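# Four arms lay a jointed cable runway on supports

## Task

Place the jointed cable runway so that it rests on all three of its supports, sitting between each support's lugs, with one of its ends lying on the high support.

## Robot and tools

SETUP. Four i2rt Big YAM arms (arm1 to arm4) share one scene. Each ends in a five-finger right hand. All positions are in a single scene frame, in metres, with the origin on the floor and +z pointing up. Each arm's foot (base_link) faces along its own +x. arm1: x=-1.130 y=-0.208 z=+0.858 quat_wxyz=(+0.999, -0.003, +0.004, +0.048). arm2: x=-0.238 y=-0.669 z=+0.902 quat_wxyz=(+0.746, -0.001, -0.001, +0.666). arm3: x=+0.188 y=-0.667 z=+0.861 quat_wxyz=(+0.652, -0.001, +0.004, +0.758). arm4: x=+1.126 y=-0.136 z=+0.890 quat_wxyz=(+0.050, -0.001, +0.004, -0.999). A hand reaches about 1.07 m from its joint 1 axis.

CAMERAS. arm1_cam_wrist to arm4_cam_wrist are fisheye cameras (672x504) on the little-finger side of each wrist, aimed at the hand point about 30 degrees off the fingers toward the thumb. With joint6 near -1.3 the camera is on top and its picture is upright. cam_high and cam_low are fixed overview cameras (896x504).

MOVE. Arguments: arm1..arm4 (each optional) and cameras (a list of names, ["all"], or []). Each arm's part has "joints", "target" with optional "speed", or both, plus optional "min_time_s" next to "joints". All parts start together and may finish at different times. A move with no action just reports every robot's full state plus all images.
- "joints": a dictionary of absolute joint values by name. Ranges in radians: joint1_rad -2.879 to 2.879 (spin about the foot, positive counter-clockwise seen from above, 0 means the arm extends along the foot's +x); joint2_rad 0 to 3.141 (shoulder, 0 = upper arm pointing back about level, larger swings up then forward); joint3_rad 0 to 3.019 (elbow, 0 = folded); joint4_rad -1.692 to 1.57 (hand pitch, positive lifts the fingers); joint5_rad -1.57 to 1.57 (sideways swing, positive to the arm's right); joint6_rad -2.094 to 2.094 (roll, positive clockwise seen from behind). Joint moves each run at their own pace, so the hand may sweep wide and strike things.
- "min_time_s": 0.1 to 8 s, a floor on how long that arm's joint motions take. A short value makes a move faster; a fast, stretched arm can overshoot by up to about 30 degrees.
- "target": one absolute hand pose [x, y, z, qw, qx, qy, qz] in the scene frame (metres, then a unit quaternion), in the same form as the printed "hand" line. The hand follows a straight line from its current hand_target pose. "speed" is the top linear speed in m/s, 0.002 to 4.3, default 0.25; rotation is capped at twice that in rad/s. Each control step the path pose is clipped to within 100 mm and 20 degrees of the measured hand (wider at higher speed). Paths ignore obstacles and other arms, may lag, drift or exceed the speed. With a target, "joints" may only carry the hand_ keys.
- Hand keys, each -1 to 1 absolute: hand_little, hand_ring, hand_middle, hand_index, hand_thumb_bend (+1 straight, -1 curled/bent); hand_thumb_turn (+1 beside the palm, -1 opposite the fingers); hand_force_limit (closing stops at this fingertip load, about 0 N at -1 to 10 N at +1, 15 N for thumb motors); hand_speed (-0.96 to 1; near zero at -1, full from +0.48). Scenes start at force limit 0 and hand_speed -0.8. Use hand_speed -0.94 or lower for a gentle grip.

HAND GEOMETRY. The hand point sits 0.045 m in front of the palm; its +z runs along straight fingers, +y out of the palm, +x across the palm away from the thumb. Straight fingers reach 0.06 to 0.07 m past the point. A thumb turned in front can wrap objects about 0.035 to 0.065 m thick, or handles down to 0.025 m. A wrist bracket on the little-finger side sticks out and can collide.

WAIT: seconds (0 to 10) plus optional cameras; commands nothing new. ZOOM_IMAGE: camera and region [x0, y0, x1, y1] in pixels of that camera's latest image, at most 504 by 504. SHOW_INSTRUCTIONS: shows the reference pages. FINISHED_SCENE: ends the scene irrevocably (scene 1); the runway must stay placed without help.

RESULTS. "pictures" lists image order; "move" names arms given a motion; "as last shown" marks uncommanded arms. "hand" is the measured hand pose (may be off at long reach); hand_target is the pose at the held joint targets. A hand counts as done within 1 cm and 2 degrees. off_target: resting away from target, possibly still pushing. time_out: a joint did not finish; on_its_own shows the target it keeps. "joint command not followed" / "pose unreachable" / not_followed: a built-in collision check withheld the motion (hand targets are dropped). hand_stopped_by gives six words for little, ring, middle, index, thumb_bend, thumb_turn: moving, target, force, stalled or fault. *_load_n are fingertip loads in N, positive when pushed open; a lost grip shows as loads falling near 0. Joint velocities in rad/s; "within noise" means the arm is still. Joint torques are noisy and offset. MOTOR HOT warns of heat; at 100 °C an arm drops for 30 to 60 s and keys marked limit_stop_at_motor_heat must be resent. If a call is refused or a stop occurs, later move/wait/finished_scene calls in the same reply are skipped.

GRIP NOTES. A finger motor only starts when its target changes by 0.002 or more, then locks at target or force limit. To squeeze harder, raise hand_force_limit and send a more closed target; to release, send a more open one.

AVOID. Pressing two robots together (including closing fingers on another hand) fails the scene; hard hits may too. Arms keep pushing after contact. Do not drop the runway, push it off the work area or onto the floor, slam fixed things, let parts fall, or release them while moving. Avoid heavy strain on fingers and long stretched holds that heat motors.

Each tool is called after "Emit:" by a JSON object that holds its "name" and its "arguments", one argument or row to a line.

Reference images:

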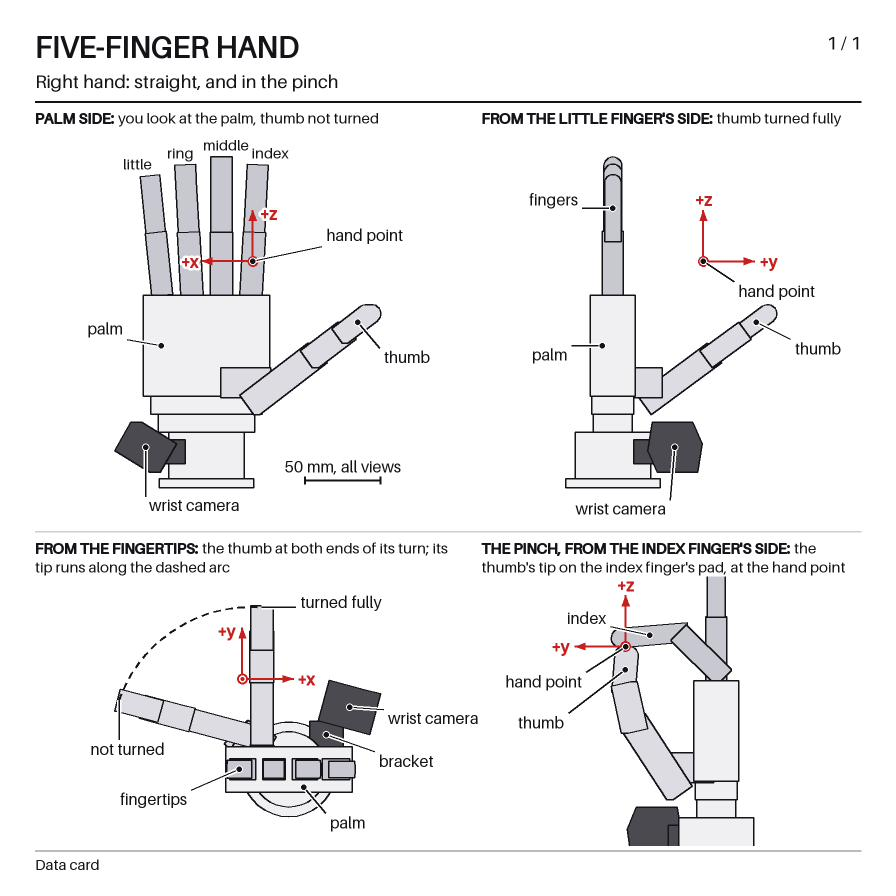

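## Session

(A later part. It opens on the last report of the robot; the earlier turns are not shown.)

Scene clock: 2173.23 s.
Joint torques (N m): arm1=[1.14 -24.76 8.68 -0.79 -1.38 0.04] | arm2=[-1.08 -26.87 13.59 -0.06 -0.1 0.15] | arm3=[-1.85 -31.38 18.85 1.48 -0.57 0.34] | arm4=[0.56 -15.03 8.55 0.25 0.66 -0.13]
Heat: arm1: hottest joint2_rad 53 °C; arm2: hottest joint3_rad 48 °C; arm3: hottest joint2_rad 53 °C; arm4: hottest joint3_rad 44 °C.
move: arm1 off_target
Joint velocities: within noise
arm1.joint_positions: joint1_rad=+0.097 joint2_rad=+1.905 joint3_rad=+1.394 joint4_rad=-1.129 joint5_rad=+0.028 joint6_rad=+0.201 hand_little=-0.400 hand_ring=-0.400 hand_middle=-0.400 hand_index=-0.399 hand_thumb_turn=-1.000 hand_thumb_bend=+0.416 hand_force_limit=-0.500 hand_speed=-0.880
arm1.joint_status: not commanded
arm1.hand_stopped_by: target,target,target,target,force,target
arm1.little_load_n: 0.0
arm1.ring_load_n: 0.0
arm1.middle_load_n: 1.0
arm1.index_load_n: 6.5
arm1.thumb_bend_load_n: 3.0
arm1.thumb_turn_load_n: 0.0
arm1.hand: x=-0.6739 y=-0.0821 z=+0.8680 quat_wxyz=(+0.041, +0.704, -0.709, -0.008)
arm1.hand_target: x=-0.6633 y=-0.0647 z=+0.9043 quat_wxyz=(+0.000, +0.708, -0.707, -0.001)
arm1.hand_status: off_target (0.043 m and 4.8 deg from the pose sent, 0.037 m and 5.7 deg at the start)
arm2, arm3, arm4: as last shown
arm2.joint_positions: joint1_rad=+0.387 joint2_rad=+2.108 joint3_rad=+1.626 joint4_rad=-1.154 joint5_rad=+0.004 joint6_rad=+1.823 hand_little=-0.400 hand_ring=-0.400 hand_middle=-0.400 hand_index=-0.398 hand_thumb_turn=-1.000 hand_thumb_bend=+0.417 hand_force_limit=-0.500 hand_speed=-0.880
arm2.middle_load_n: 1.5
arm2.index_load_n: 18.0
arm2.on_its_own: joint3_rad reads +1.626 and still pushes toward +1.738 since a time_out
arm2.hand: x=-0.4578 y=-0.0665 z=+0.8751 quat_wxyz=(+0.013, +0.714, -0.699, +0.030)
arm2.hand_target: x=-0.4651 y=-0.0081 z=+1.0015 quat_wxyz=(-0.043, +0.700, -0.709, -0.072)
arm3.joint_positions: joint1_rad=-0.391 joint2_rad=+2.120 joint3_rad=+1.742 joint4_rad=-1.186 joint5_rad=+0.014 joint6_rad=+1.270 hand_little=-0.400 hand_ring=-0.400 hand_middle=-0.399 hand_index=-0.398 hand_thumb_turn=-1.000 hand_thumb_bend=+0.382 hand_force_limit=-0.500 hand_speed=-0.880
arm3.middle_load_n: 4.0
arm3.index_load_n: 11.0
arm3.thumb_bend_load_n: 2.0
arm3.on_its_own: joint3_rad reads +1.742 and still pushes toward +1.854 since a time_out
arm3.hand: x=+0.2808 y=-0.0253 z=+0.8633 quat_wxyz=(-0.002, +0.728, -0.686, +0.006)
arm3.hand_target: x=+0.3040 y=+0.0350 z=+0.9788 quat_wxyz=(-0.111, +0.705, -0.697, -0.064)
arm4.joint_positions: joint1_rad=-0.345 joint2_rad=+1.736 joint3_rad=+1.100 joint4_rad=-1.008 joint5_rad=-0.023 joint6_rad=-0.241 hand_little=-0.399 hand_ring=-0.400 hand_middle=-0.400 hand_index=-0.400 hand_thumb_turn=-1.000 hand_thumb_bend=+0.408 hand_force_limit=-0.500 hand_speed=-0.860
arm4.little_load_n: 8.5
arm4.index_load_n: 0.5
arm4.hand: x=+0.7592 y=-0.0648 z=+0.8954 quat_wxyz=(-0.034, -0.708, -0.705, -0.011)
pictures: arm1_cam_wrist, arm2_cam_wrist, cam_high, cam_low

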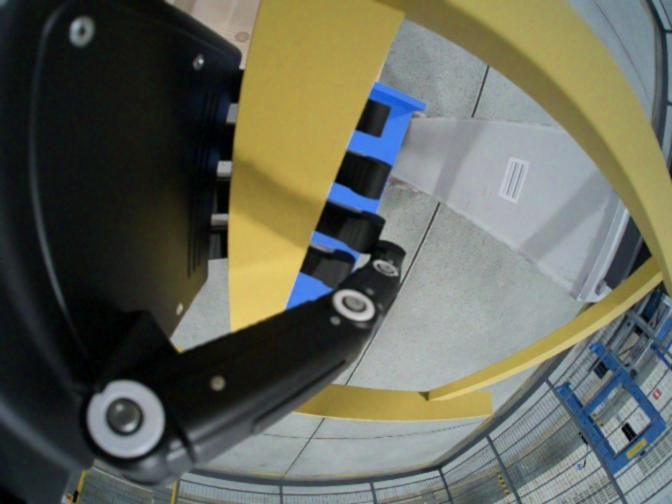

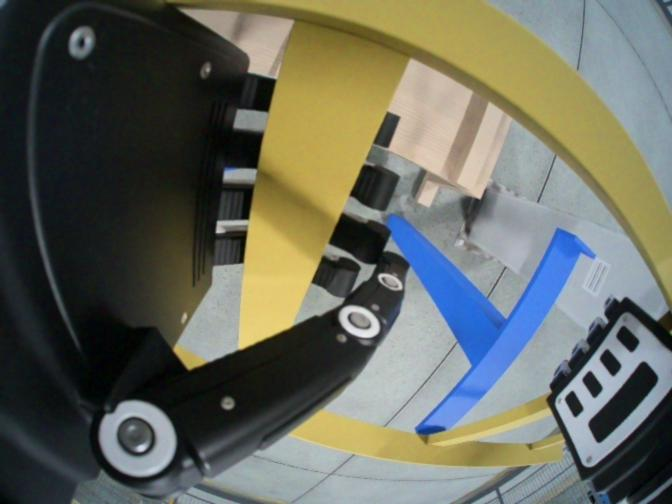

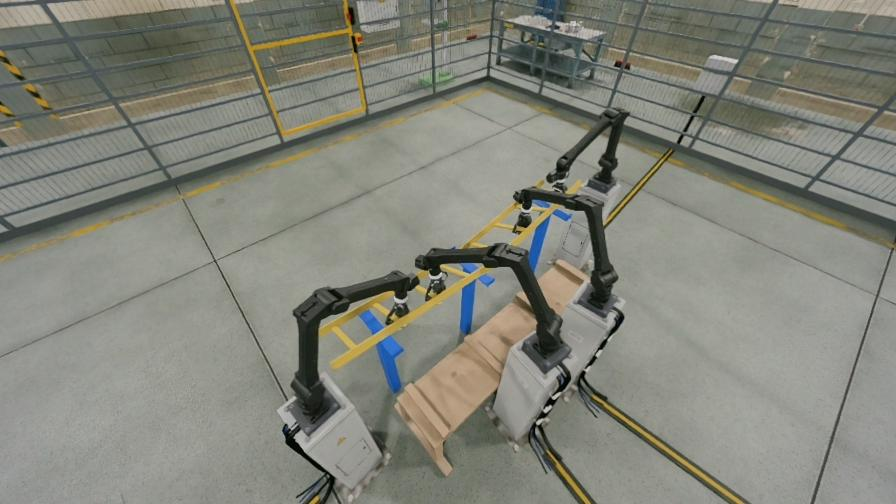

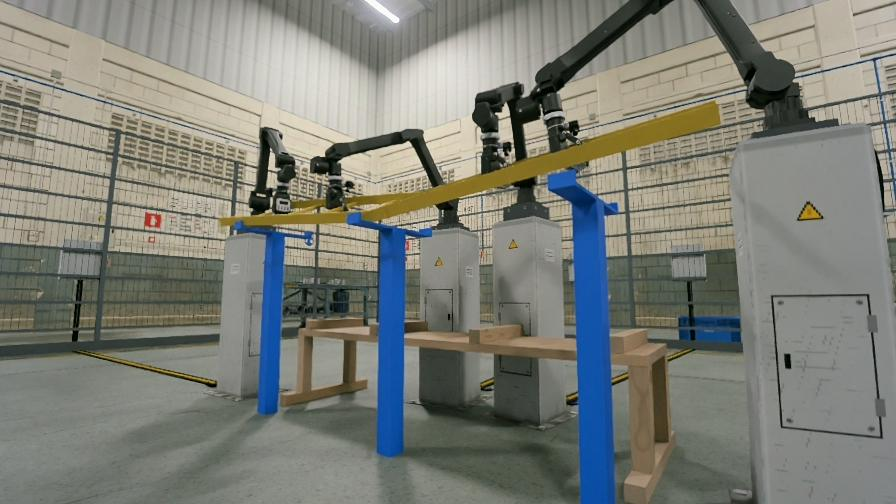

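Emit:
{"name": "move", "arguments": {
  "arm1": {"target": [-0.662, -0.064, 0.870, 0, 0.7071, -0.7071, 0], "speed": 0.03},
  "cameras": ["cam_low", "cam_high", "arm2_cam_wrist", "arm1_cam_wrist"]
}}

Emit:
{"name": "zoom_image", "arguments": {
  "camera": "cam_low",
  "region": [520, 110, 660, 230]
}}

Emit:
{"name": "zoom_image", "arguments": {
  "camera": "arm2_cam_wrist",
  "region": [400, 360, 560, 480]
}}

Emit:
{"name": "zoom_image", "arguments": {
  "camera": "cam_high",
  "region": [300, 270, 440, 390]
}}

Scene clock: 2189.37 s.
Joint torques (N m): arm1=[1.67 -23 8.36 -0.46 -1.59 0.08] | arm2=[-1.44 -28.63 13.5 -0.23 -0.24 0.12] | arm3=[-1.14 -30.8 18.78 1.42 -0.69 0.33] | arm4=[0.67 -14.97 8.81 0.24 0.66 -0.14]
Heat: arm1: hottest joint2_rad 50 °C; arm2: hottest joint3_rad 49 °C; arm3: hottest joint2_rad 53 °C; arm4: hottest joint3_rad 44 °C.
move: arm1 off_target
Joint velocities: within noise
arm1.joint_positions: joint1_rad=+0.093 joint2_rad=+1.921 joint3_rad=+1.360 joint4_rad=-1.058 joint5_rad=+0.036 joint6_rad=+0.198 hand_little=-0.400 hand_ring=-0.400 hand_middle=-0.400 hand_index=-0.399 hand_thumb_turn=-1.000 hand_thumb_bend=+0.416 hand_force_limit=-0.500 hand_speed=-0.880
arm1.joint_status: not commanded
arm1.hand_stopped_by: target,target,target,target,force,target
arm1.little_load_n: 0.0
arm1.ring_load_n: 0.5
arm1.middle_load_n: 1.0
arm1.index_load_n: 7.0
arm1.thumb_bend_load_n: 3.0
arm1.thumb_turn_load_n: 0.0
arm1.hand: x=-0.6726 y=-0.0855 z=+0.8466 quat_wxyz=(+0.035, +0.704, -0.710, +0.001)
arm1.hand_target: x=-0.6628 y=-0.0645 z=+0.8701 quat_wxyz=(+0.000, +0.708, -0.707, +0.000)
arm1.hand_status: off_target (0.034 m and 4.0 deg from the pose sent, 0.022 m and 4.8 deg at the start)
arm2, arm3, arm4: as last shown
arm2.joint_positions: joint1_rad=+0.387 joint2_rad=+2.127 joint3_rad=+1.626 joint4_rad=-1.152 joint5_rad=+0.007 joint6_rad=+1.827 hand_little=-0.400 hand_ring=-0.400 hand_middle=-0.400 hand_index=-0.398 hand_thumb_turn=-1.000 hand_thumb_bend=+0.417 hand_force_limit=-0.500 hand_speed=-0.880
arm2.index_load_n: 20.5
arm2.on_its_own: joint2_rad reads +2.127 and still pushes toward +1.985 since a time_out; joint3_rad reads +1.626 and still pushes toward +1.738 since a time_out
arm2.hand: x=-0.4564 y=-0.0685 z=+0.8632 quat_wxyz=(+0.016, +0.712, -0.701, +0.038)
arm2.hand_target: x=-0.4651 y=-0.0081 z=+1.0014 quat_wxyz=(-0.043, +0.700, -0.709, -0.072)
arm3.joint_positions: joint1_rad=-0.391 joint2_rad=+2.120 joint3_rad=+1.742 joint4_rad=-1.182 joint5_rad=+0.017 joint6_rad=+1.276 hand_little=-0.400 hand_ring=-0.400 hand_middle=-0.399 hand_index=-0.398 hand_thumb_turn=-1.000 hand_thumb_bend=+0.382 hand_force_limit=-0.500 hand_speed=-0.880
arm3.index_load_n: 11.5
arm3.thumb_bend_load_n: 2.5
arm3.on_its_own: joint3_rad reads +1.742 and still pushes toward +1.854 since a time_out
arm3.hand: x=+0.2817 y=-0.0240 z=+0.8632 quat_wxyz=(-0.005, +0.726, -0.688, +0.006)
arm3.hand_target: x=+0.3040 y=+0.0349 z=+0.9787 quat_wxyz=(-0.111, +0.705, -0.697, -0.064)
arm4.joint_positions: joint1_rad=-0.345 joint2_rad=+1.736 joint3_rad=+1.096 joint4_rad=-1.008 joint5_rad=-0.023 joint6_rad=-0.240 hand_little=-0.399 hand_ring=-0.400 hand_middle=-0.400 hand_index=-0.400 hand_thumb_turn=-1.000 hand_thumb_bend=+0.408 hand_force_limit=-0.500 hand_speed=-0.860
arm4.little_load_n: 9.0
arm4.index_load_n: 0.0
arm4.hand: x=+0.7608 y=-0.0653 z=+0.8946 quat_wxyz=(-0.035, -0.709, -0.705, -0.011)
arm4.hand_target: x=+0.7427 y=-0.0603 z=+0.9152 quat_wxyz=(+0.000, -0.707, -0.707, +0.000)
pictures: arm1_cam_wrist, arm2_cam_wrist, cam_high, cam_low

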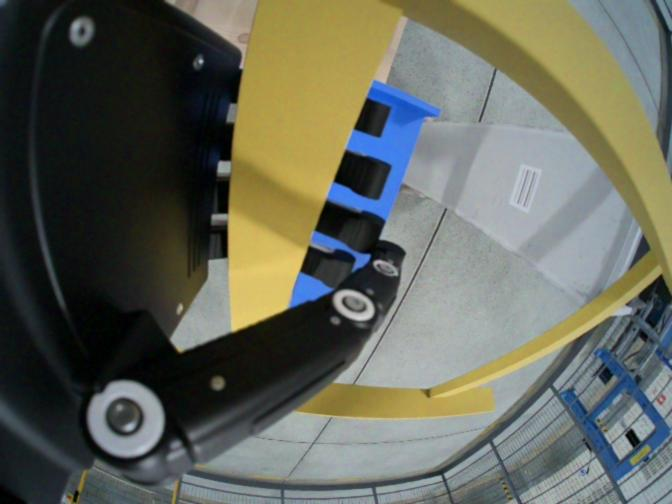

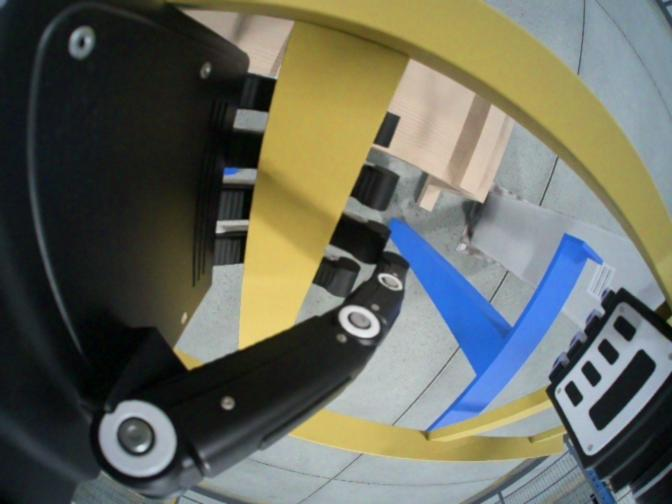

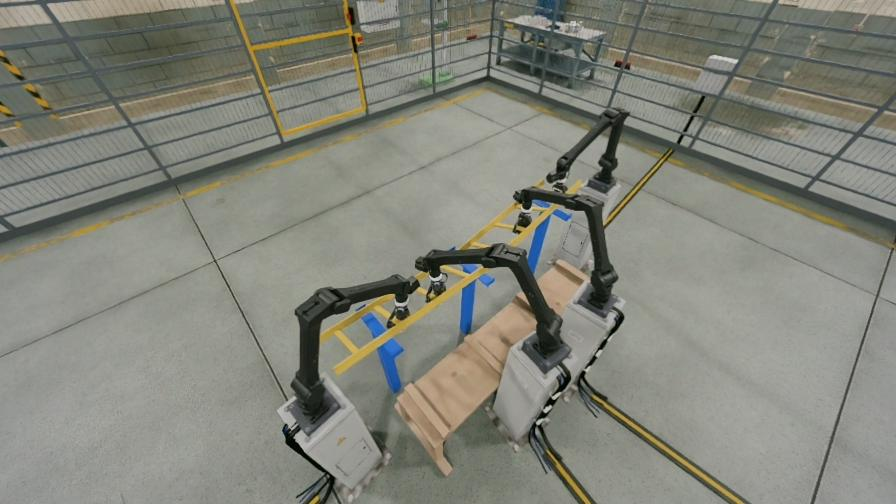

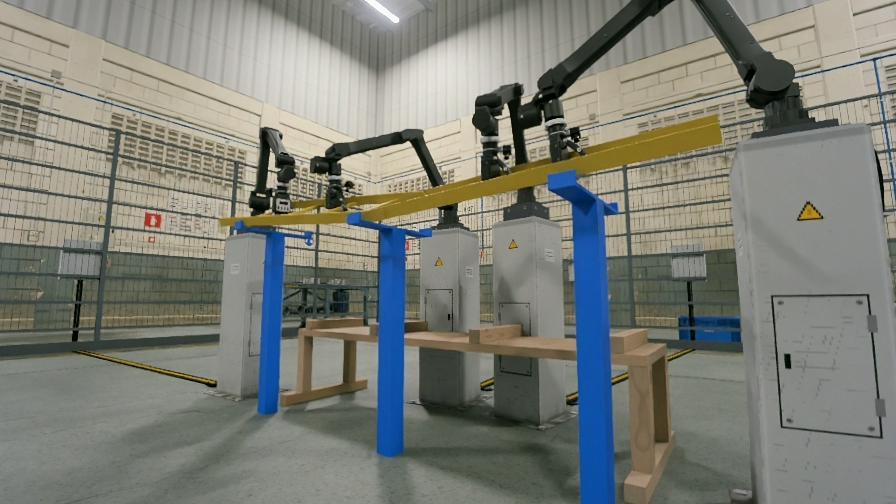

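Scaled by 3.600.

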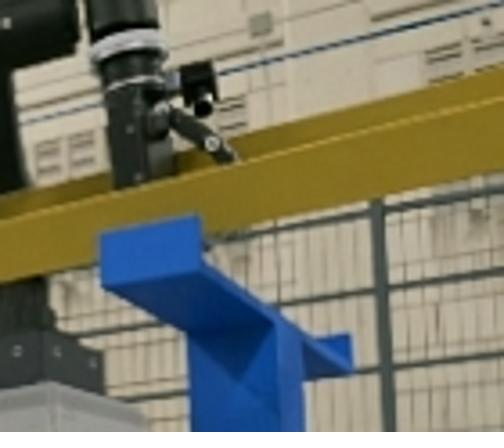

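Scaled by 3.150 from the camera's image (finer frame: 960x720).

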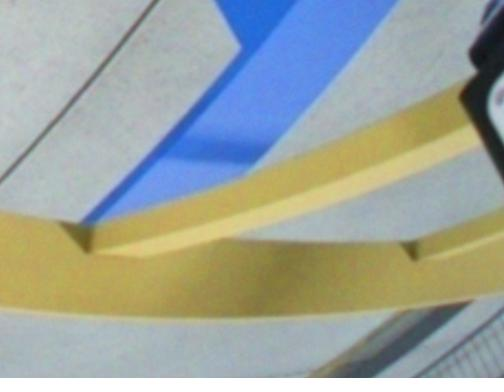

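Scaled by 3.600.

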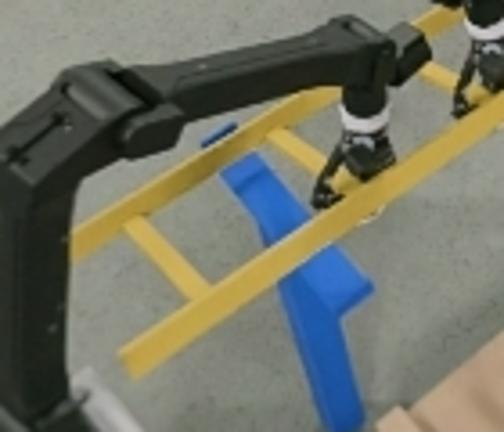

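Emit:
{"name": "move", "arguments": {
  "arm1": {"target": [-0.662, -0.015, 0.862, 0, 0.7071, -0.7071, 0], "speed": 0.03},
  "arm2": {"joints": {"joint2_rad": 2.045, "joint3_rad": 1.80, "joint4_rad": -1.14}, "min_time_s": 2},
  "arm3": {"joints": {"joint2_rad": 2.07, "joint3_rad": 1.90, "joint4_rad": -1.11}, "min_time_s": 2},
  "arm4": {"target": [0.742, -0.040, 0.910, 0, 0.7071, 0.7071, 0], "speed": 0.02},
  "cameras": ["cam_low", "cam_high", "arm2_cam_wrist", "arm1_cam_wrist", "arm3_cam_wrist", "arm4_cam_wrist"]
}}

Emit:
{"name": "zoom_image", "arguments": {
  "camera": "cam_low",
  "region": [500, 90, 740, 260]
}}

Emit:
{"name": "zoom_image", "arguments": {
  "camera": "cam_low",
  "region": [210, 170, 450, 270]
}}

Emit:
{"name": "zoom_image", "arguments": {
  "camera": "cam_high",
  "region": [300, 270, 440, 390]
}}

Emit:
{"name": "zoom_image", "arguments": {
  "camera": "cam_high",
  "region": [430, 160, 600, 310]
}}

Scene clock: 2248.60 s.
Joint torques (N m): arm1=[4.01 -23.06 10.41 -0.8 -1.76 0.14] | arm2=[-1.55 -29.16 13.52 -0.29 -0.53 0.04] | arm3=[-1.49 -28.92 18.77 2.02 -0.27 0.32] | arm4=[-2.84 -14.39 9.54 0.44 1.16 -0.52]
Heat: arm1: hottest joint2_rad 48 °C; arm2: hottest joint3_rad 52 °C; arm3: hottest joint3_rad 58 °C; arm4: hottest joint3_rad 43 °C.
move: arm1 off_target; arm2 time_out; arm3 time_out; arm4 off_target
Joint velocities: within noise
arm1.joint_positions: joint1_rad=+0.146 joint2_rad=+1.953 joint3_rad=+1.360 joint4_rad=-1.040 joint5_rad=+0.037 joint6_rad=+0.280 hand_little=-0.400 hand_ring=-0.400 hand_middle=-0.400 hand_index=-0.399 hand_thumb_turn=-1.000 hand_thumb_bend=+0.416 hand_force_limit=-0.500 hand_speed=-0.880
arm1.joint_status: not commanded
arm1.hand_stopped_by: target,target,target,target,force,target
arm1.little_load_n: 0.0
arm1.ring_load_n: 0.0
arm1.middle_load_n: 1.0
arm1.index_load_n: 6.5
arm1.thumb_bend_load_n: 3.0
arm1.thumb_turn_load_n: 0.0
arm1.hand: x=-0.6770 y=-0.0571 z=+0.8303 quat_wxyz=(+0.041, +0.693, -0.720, +0.000)
arm1.hand_target: x=-0.6646 y=-0.0165 z=+0.8622 quat_wxyz=(+0.000, +0.708, -0.707, -0.001)
arm1.hand_status: off_target (0.055 m and 5.2 deg from the pose sent, 0.073 m and 4.0 deg at the start)
arm2.joint_positions: joint1_rad=+0.385 joint2_rad=+2.179 joint3_rad=+1.688 joint4_rad=-1.137 joint5_rad=+0.015 joint6_rad=+1.834 hand_little=-0.400 hand_ring=-0.400 hand_middle=-0.400 hand_index=-0.398 hand_thumb_turn=-1.000 hand_thumb_bend=+0.417 hand_force_limit=-0.500 hand_speed=-0.880
arm2.joint_status: joint3_rad time_out (moved +0.062 of +0.174); the others done
arm2.hand_stopped_by: target,target,target,target,force,target
arm2.little_load_n: 0.0
arm2.ring_load_n: 0.0
arm2.middle_load_n: 1.5
arm2.index_load_n: 20.0
arm2.thumb_bend_load_n: 3.5
arm2.thumb_turn_load_n: 0.5
arm2.on_its_own: joint3_rad reads +1.688 and still pushes toward +1.800 since a time_out
arm2.hand: x=-0.4599 y=-0.0453 z=+0.8526 quat_wxyz=(+0.007, +0.710, -0.704, +0.030)
arm2.hand_target: x=-0.4709 y=+0.0143 z=+0.9902 quat_wxyz=(-0.048, +0.700, -0.708, -0.080)
arm2.hand_status: not commanded
arm3.joint_positions: joint1_rad=-0.391 joint2_rad=+2.141 joint3_rad=+1.761 joint4_rad=-1.167 joint5_rad=+0.007 joint6_rad=+1.275 hand_little=-0.400 hand_ring=-0.400 hand_middle=-0.399 hand_index=-0.398 hand_thumb_turn=-1.000 hand_thumb_bend=+0.382 hand_force_limit=-0.500 hand_speed=-0.880
arm3.joint_status: joint3_rad time_out (moved +0.019 of +0.158); joint4_rad time_out (moved +0.015 of +0.072); the others done
arm3.hand_stopped_by: target,target,target,target,force,target
arm3.little_load_n: 0.0
arm3.ring_load_n: 0.0
arm3.middle_load_n: 4.0
arm3.index_load_n: 9.0
arm3.thumb_bend_load_n: 2.0
arm3.thumb_turn_load_n: 0.0
arm3.on_its_own: joint3_rad reads +1.761 and still pushes toward +1.874 since a time_out; joint4_rad reads -1.167 and still pushes toward -1.110 since a time_out
arm3.hand: x=+0.2820 y=-0.0147 z=+0.8579 quat_wxyz=(-0.008, +0.726, -0.688, -0.001)
arm3.hand_target: x=+0.3071 y=+0.0472 z=+0.9552 quat_wxyz=(-0.111, +0.705, -0.697, -0.063)
arm3.hand_status: not commanded
arm4.joint_positions: joint1_rad=-0.346 joint2_rad=+1.744 joint3_rad=+1.096 joint4_rad=-1.006 joint5_rad=-0.033 joint6_rad=-0.245 hand_little=-0.399 hand_ring=-0.400 hand_middle=-0.400 hand_index=-0.400 hand_thumb_turn=-1.000 hand_thumb_bend=+0.408 hand_force_limit=-0.500 hand_speed=-0.860
arm4.joint_status: not commanded
arm4.hand_stopped_by: target,target,target,target,force,target
arm4.little_load_n: 9.0
arm4.ring_load_n: 0.0
arm4.middle_load_n: 0.5
arm4.index_load_n: 0.0
arm4.thumb_bend_load_n: 4.5
arm4.thumb_turn_load_n: 0.5
arm4.hand: x=+0.7611 y=-0.0668 z=+0.8915 quat_wxyz=(-0.041, -0.707, -0.706, -0.009)
arm4.hand_target: x=+0.7433 y=-0.0408 z=+0.9105 quat_wxyz=(+0.000, -0.708, -0.707, -0.001)
arm4.hand_status: off_target (0.038 m and 4.8 deg from the pose sent, 0.035 m and 4.2 deg at the start)
pictures: arm1_cam_wrist, arm2_cam_wrist, arm3_cam_wrist, arm4_cam_wrist, cam_high, cam_low

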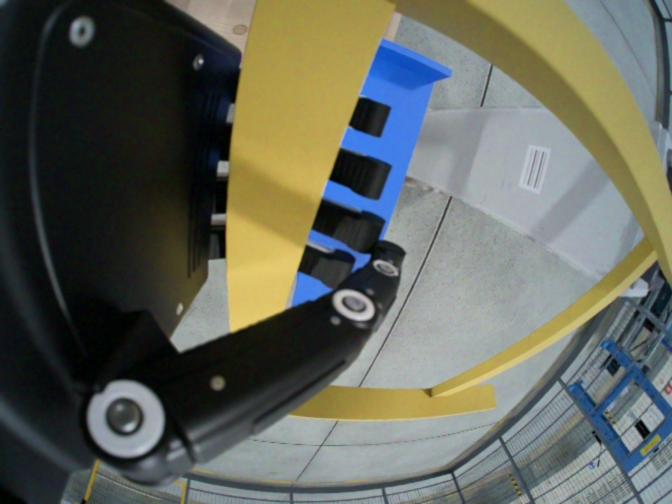

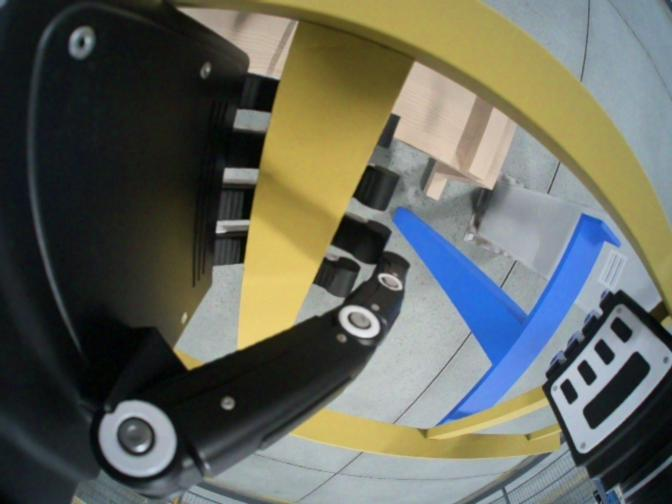

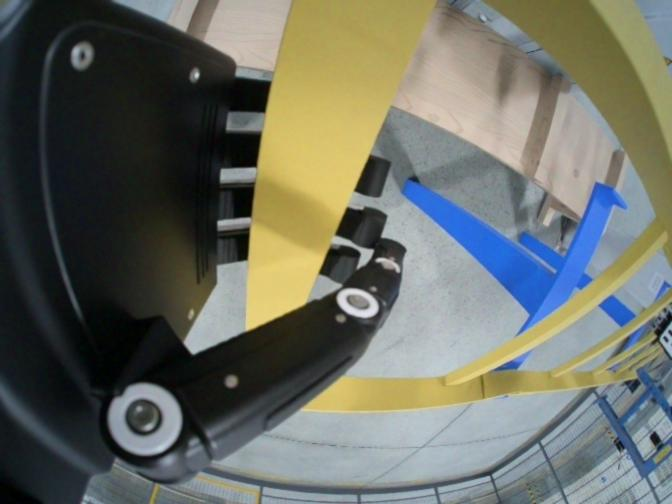

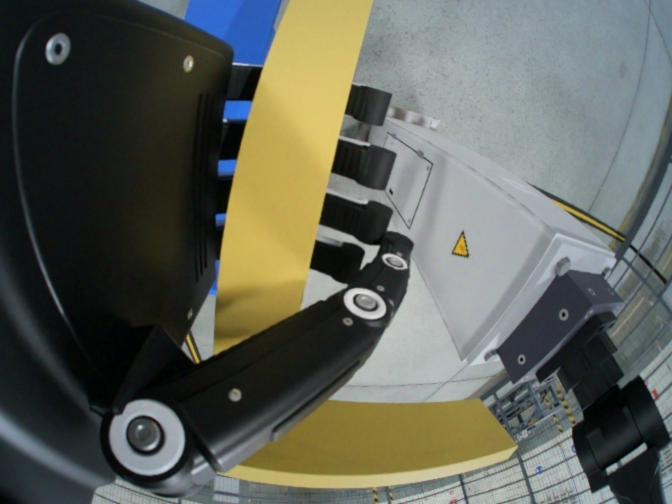

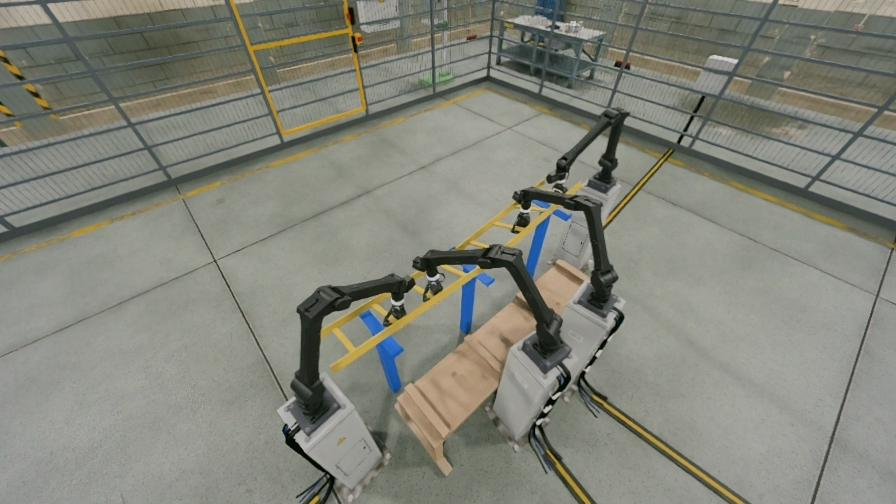

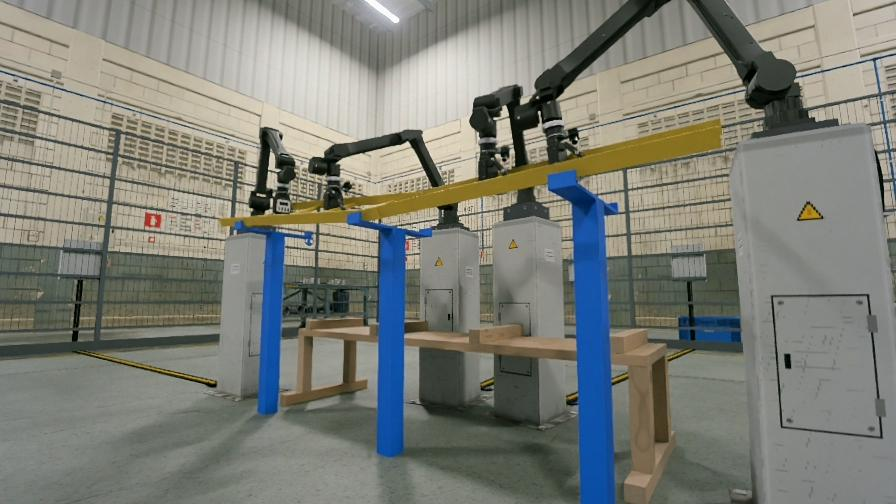

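Scaled by 2.100.

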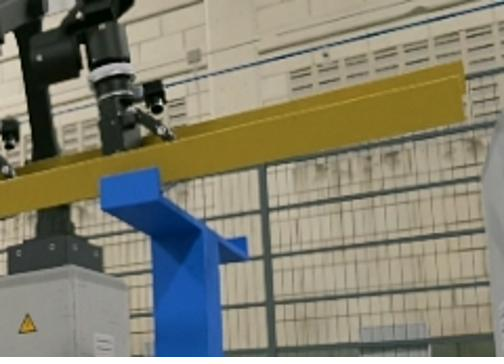

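Scaled by 2.100.

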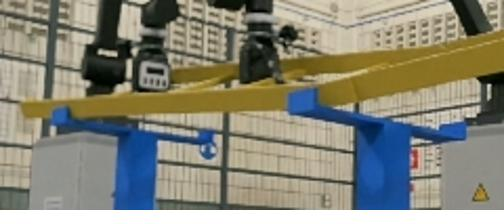

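Scaled by 3.600.

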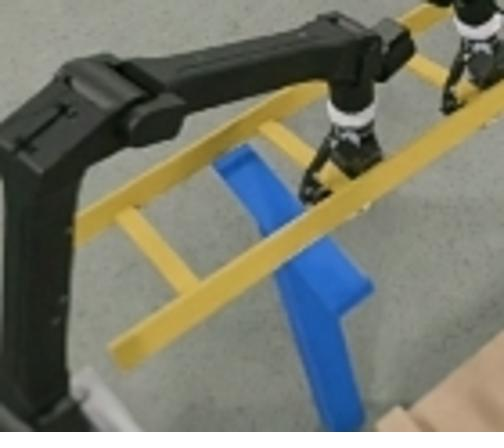

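Scaled by 2.965.

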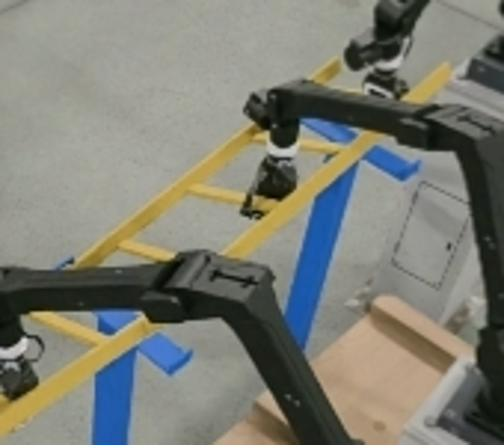

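Emit:
{"name": "move", "arguments": {
  "cameras": ["all"]
}}

Scene clock: 2288.03 s.
Joint torques (N m): arm1=[3.6 -23.59 10.52 -1.06 -1.73 0.09] | arm2=[-1.73 -28.86 13.57 -0.13 -0.55 0.04] | arm3=[-1.32 -28.86 18.84 1.96 -0.24 0.32] | arm4=[-2.78 -14.39 9.51 0.49 1.17 -0.52]
Heat: arm1: hottest joint2_rad 46 °C; arm2: hottest joint3_rad 53 °C; arm3: hottest joint3_rad 65 °C; arm4: hottest joint3_rad 44 °C.
Joint velocities: within noise
arm1.joint_positions: joint1_rad=+0.146 joint2_rad=+1.953 joint3_rad=+1.360 joint4_rad=-1.040 joint5_rad=+0.037 joint6_rad=+0.280 hand_little=-0.400 hand_ring=-0.400 hand_middle=-0.400 hand_index=-0.399 hand_thumb_turn=-1.000 hand_thumb_bend=+0.416 hand_force_limit=-0.500 hand_speed=-0.880
arm1.joint_status: not commanded
arm1.hand_stopped_by: target,target,target,target,force,target
arm1.little_load_n: 0.0
arm1.ring_load_n: 0.0
arm1.middle_load_n: 1.0
arm1.index_load_n: 6.5
arm1.thumb_bend_load_n: 3.0
arm1.thumb_turn_load_n: -0.5
arm1.hand: x=-0.6770 y=-0.0571 z=+0.8303 quat_wxyz=(+0.041, +0.693, -0.720, +0.000) (m; scene frame)
arm1.hand_target: x=-0.6646 y=-0.0165 z=+0.8622 quat_wxyz=(+0.000, +0.708, -0.707, -0.001) (m; scene frame)
arm1.hand_status: off_target (0.055 m and 5.2 deg from the pose sent, 0.073 m and 4.0 deg at the start)
arm2.joint_positions: joint1_rad=+0.385 joint2_rad=+2.179 joint3_rad=+1.688 joint4_rad=-1.137 joint5_rad=+0.015 joint6_rad=+1.834 hand_little=-0.400 hand_ring=-0.400 hand_middle=-0.400 hand_index=-0.398 hand_thumb_turn=-1.000 hand_thumb_bend=+0.417 hand_force_limit=-0.500 hand_speed=-0.880
arm2.joint_status: joint3_rad time_out (moved +0.062 of +0.174); the others done
arm2.hand_stopped_by: target,target,target,target,force,target
arm2.little_load_n: 0.0
arm2.ring_load_n: 0.0
arm2.middle_load_n: 1.0
arm2.index_load_n: 20.5
arm2.thumb_bend_load_n: 3.5
arm2.thumb_turn_load_n: 0.5
arm2.on_its_own: joint3_rad reads +1.688 and still pushes toward +1.800 since a time_out
arm2.hand: x=-0.4599 y=-0.0453 z=+0.8526 quat_wxyz=(+0.007, +0.710, -0.704, +0.030) (m; scene frame)
arm2.hand_target: x=-0.4709 y=+0.0143 z=+0.9902 quat_wxyz=(-0.048, +0.700, -0.708, -0.080) (m; scene frame)
arm2.hand_status: not commanded
arm3.joint_positions: joint1_rad=-0.391 joint2_rad=+2.141 joint3_rad=+1.761 joint4_rad=-1.167 joint5_rad=+0.007 joint6_rad=+1.275 hand_little=-0.400 hand_ring=-0.400 hand_middle=-0.399 hand_index=-0.398 hand_thumb_turn=-1.000 hand_thumb_bend=+0.382 hand_force_limit=-0.500 hand_speed=-0.880
arm3.joint_status: joint3_rad time_out (moved +0.019 of +0.158); joint4_rad time_out (moved +0.015 of +0.072); the others done
arm3.hand_stopped_by: target,target,target,target,force,target
arm3.little_load_n: 0.0
arm3.ring_load_n: 0.0
arm3.middle_load_n: 4.0
arm3.index_load_n: 9.0
arm3.thumb_bend_load_n: 2.0
arm3.thumb_turn_load_n: 0.5
arm3.on_its_own: joint3_rad reads +1.761 and still pushes toward +1.874 since a time_out; joint4_rad reads -1.167 and still pushes toward -1.110 since a time_out
arm3.hand: x=+0.2820 y=-0.0147 z=+0.8579 quat_wxyz=(-0.008, +0.726, -0.688, -0.001) (m; scene frame)
arm3.hand_target: x=+0.3071 y=+0.0472 z=+0.9552 quat_wxyz=(-0.111, +0.705, -0.697, -0.063) (m; scene frame)
arm3.hand_status: not commanded
arm4.joint_positions: joint1_rad=-0.346 joint2_rad=+1.744 joint3_rad=+1.096 joint4_rad=-1.006 joint5_rad=-0.033 joint6_rad=-0.245 hand_little=-0.399 hand_ring=-0.400 hand_middle=-0.400 hand_index=-0.400 hand_thumb_turn=-1.000 hand_thumb_bend=+0.408 hand_force_limit=-0.500 hand_speed=-0.860
arm4.joint_status: not commanded
arm4.hand_stopped_by: target,target,target,target,force,target
arm4.little_load_n: 9.0
arm4.ring_load_n: 0.0
arm4.middle_load_n: 0.5
arm4.index_load_n: 0.0
arm4.thumb_bend_load_n: 4.5
arm4.thumb_turn_load_n: 0.5
arm4.hand: x=+0.7611 y=-0.0668 z=+0.8915 quat_wxyz=(-0.041, -0.707, -0.706, -0.009) (m; scene frame)
arm4.hand_target: x=+0.7433 y=-0.0408 z=+0.9105 quat_wxyz=(+0.000, -0.708, -0.707, -0.001) (m; scene frame)
arm4.hand_status: off_target (0.038 m and 4.8 deg from the pose sent, 0.035 m and 4.2 deg at the start)
pictures: arm1_cam_wrist, arm2_cam_wrist, arm3_cam_wrist, arm4_cam_wrist, cam_high, cam_low

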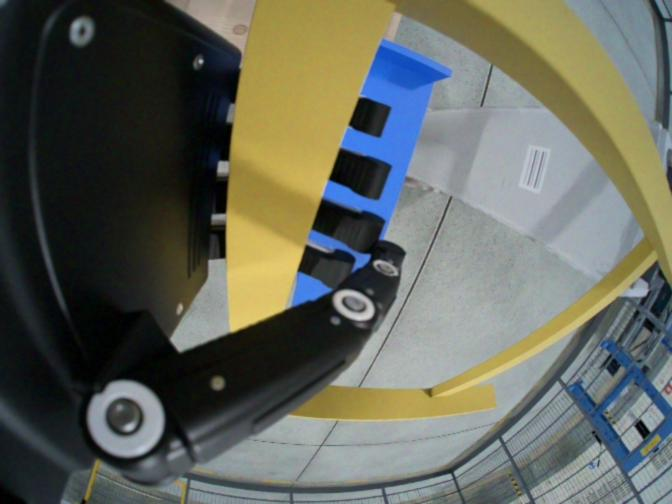

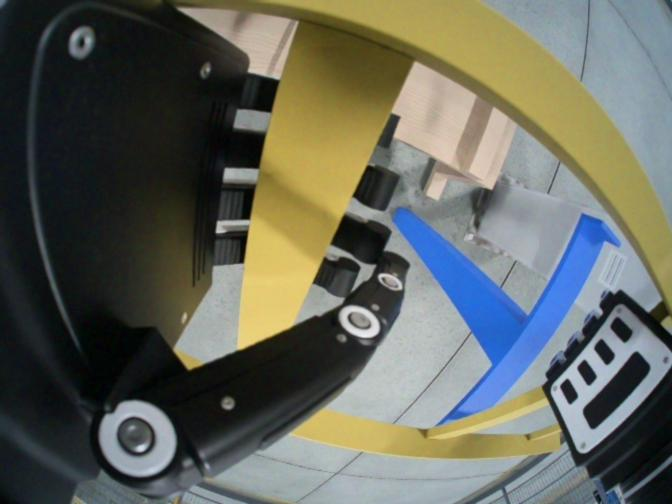

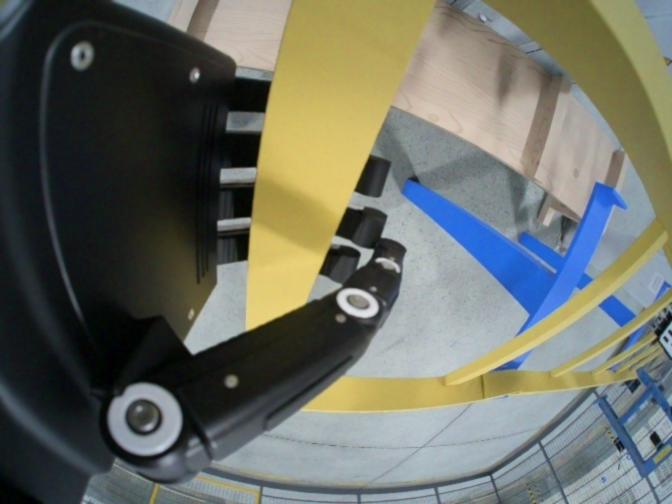

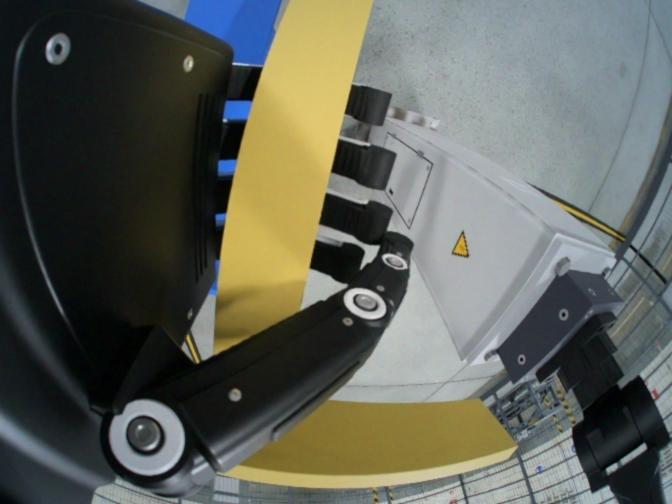

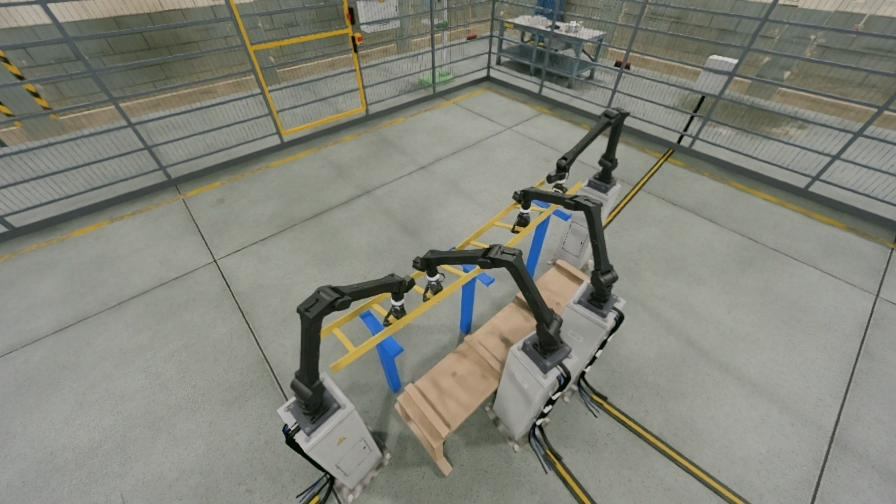

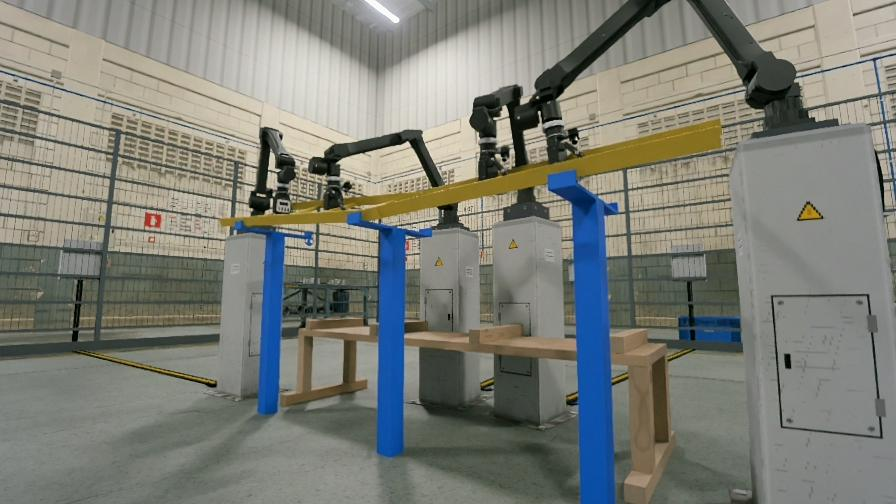

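Emit:
{"name": "zoom_image", "arguments": {
  "camera": "cam_low",
  "region": [200, 160, 480, 270]
}}

Emit:
{"name": "zoom_image", "arguments": {
  "camera": "cam_high",
  "region": [320, 160, 640, 380]
}}

Emit:
{"name": "zoom_image", "arguments": {
  "camera": "cam_low",
  "region": [460, 110, 740, 260]
}}

Scaled by 1.800.

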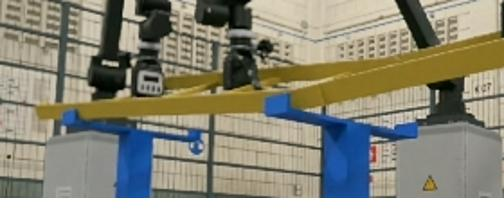

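Scaled by 1.575.

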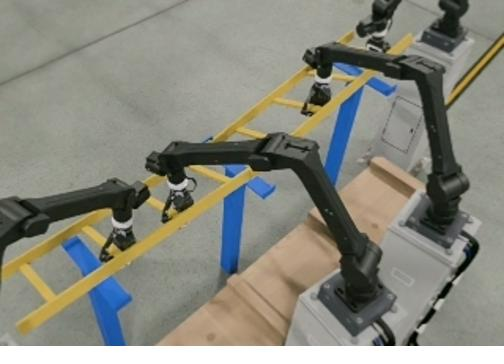

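Scaled by 1.800.

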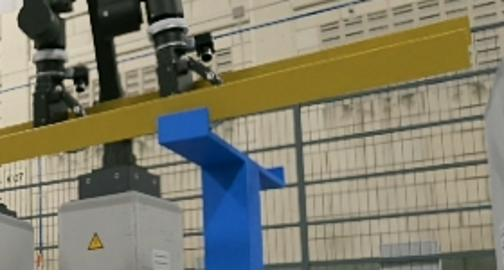

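Emit:
{"name": "zoom_image", "arguments": {
  "camera": "arm1_cam_wrist",
  "region": [260, 0, 510, 180]
}}

Emit:
{"name": "zoom_image", "arguments": {
  "camera": "arm2_cam_wrist",
  "region": [380, 140, 670, 440]
}}

Emit:
{"name": "zoom_image", "arguments": {
  "camera": "arm3_cam_wrist",
  "region": [380, 140, 670, 400]
}}

Emit:
{"name": "zoom_image", "arguments": {
  "camera": "arm4_cam_wrist",
  "region": [140, 0, 400, 400]
}}

Scaled by 2.016 from the camera's image (finer frame: 960x720).

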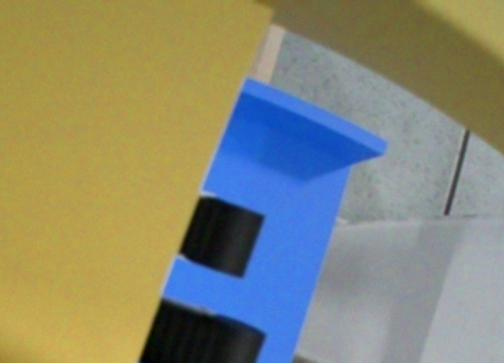

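Scaled by 1.680 from the camera's image (finer frame: 960x720).

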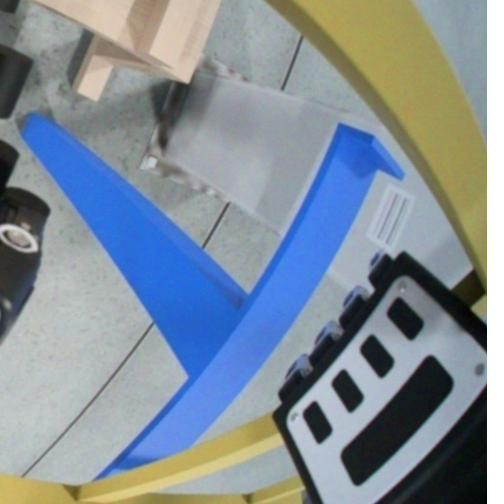

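Scaled by 1.738 from the camera's image (finer frame: 960x720).

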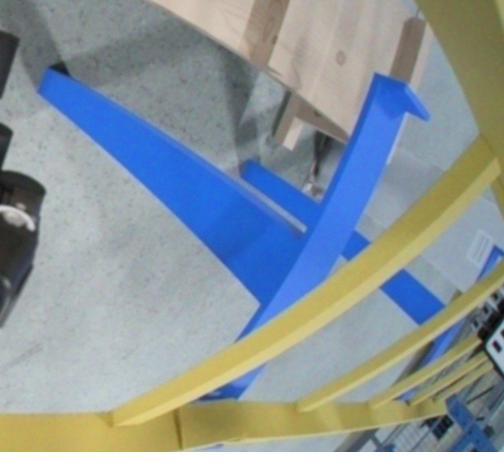

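Scaled by 1.260 from the camera's image (finer frame: 960x720).

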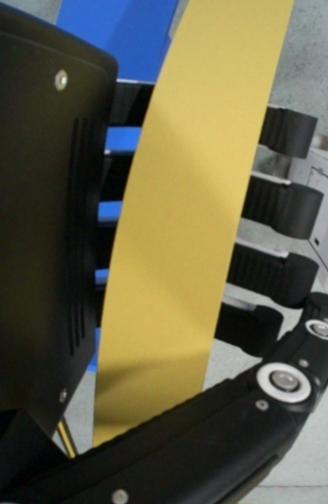

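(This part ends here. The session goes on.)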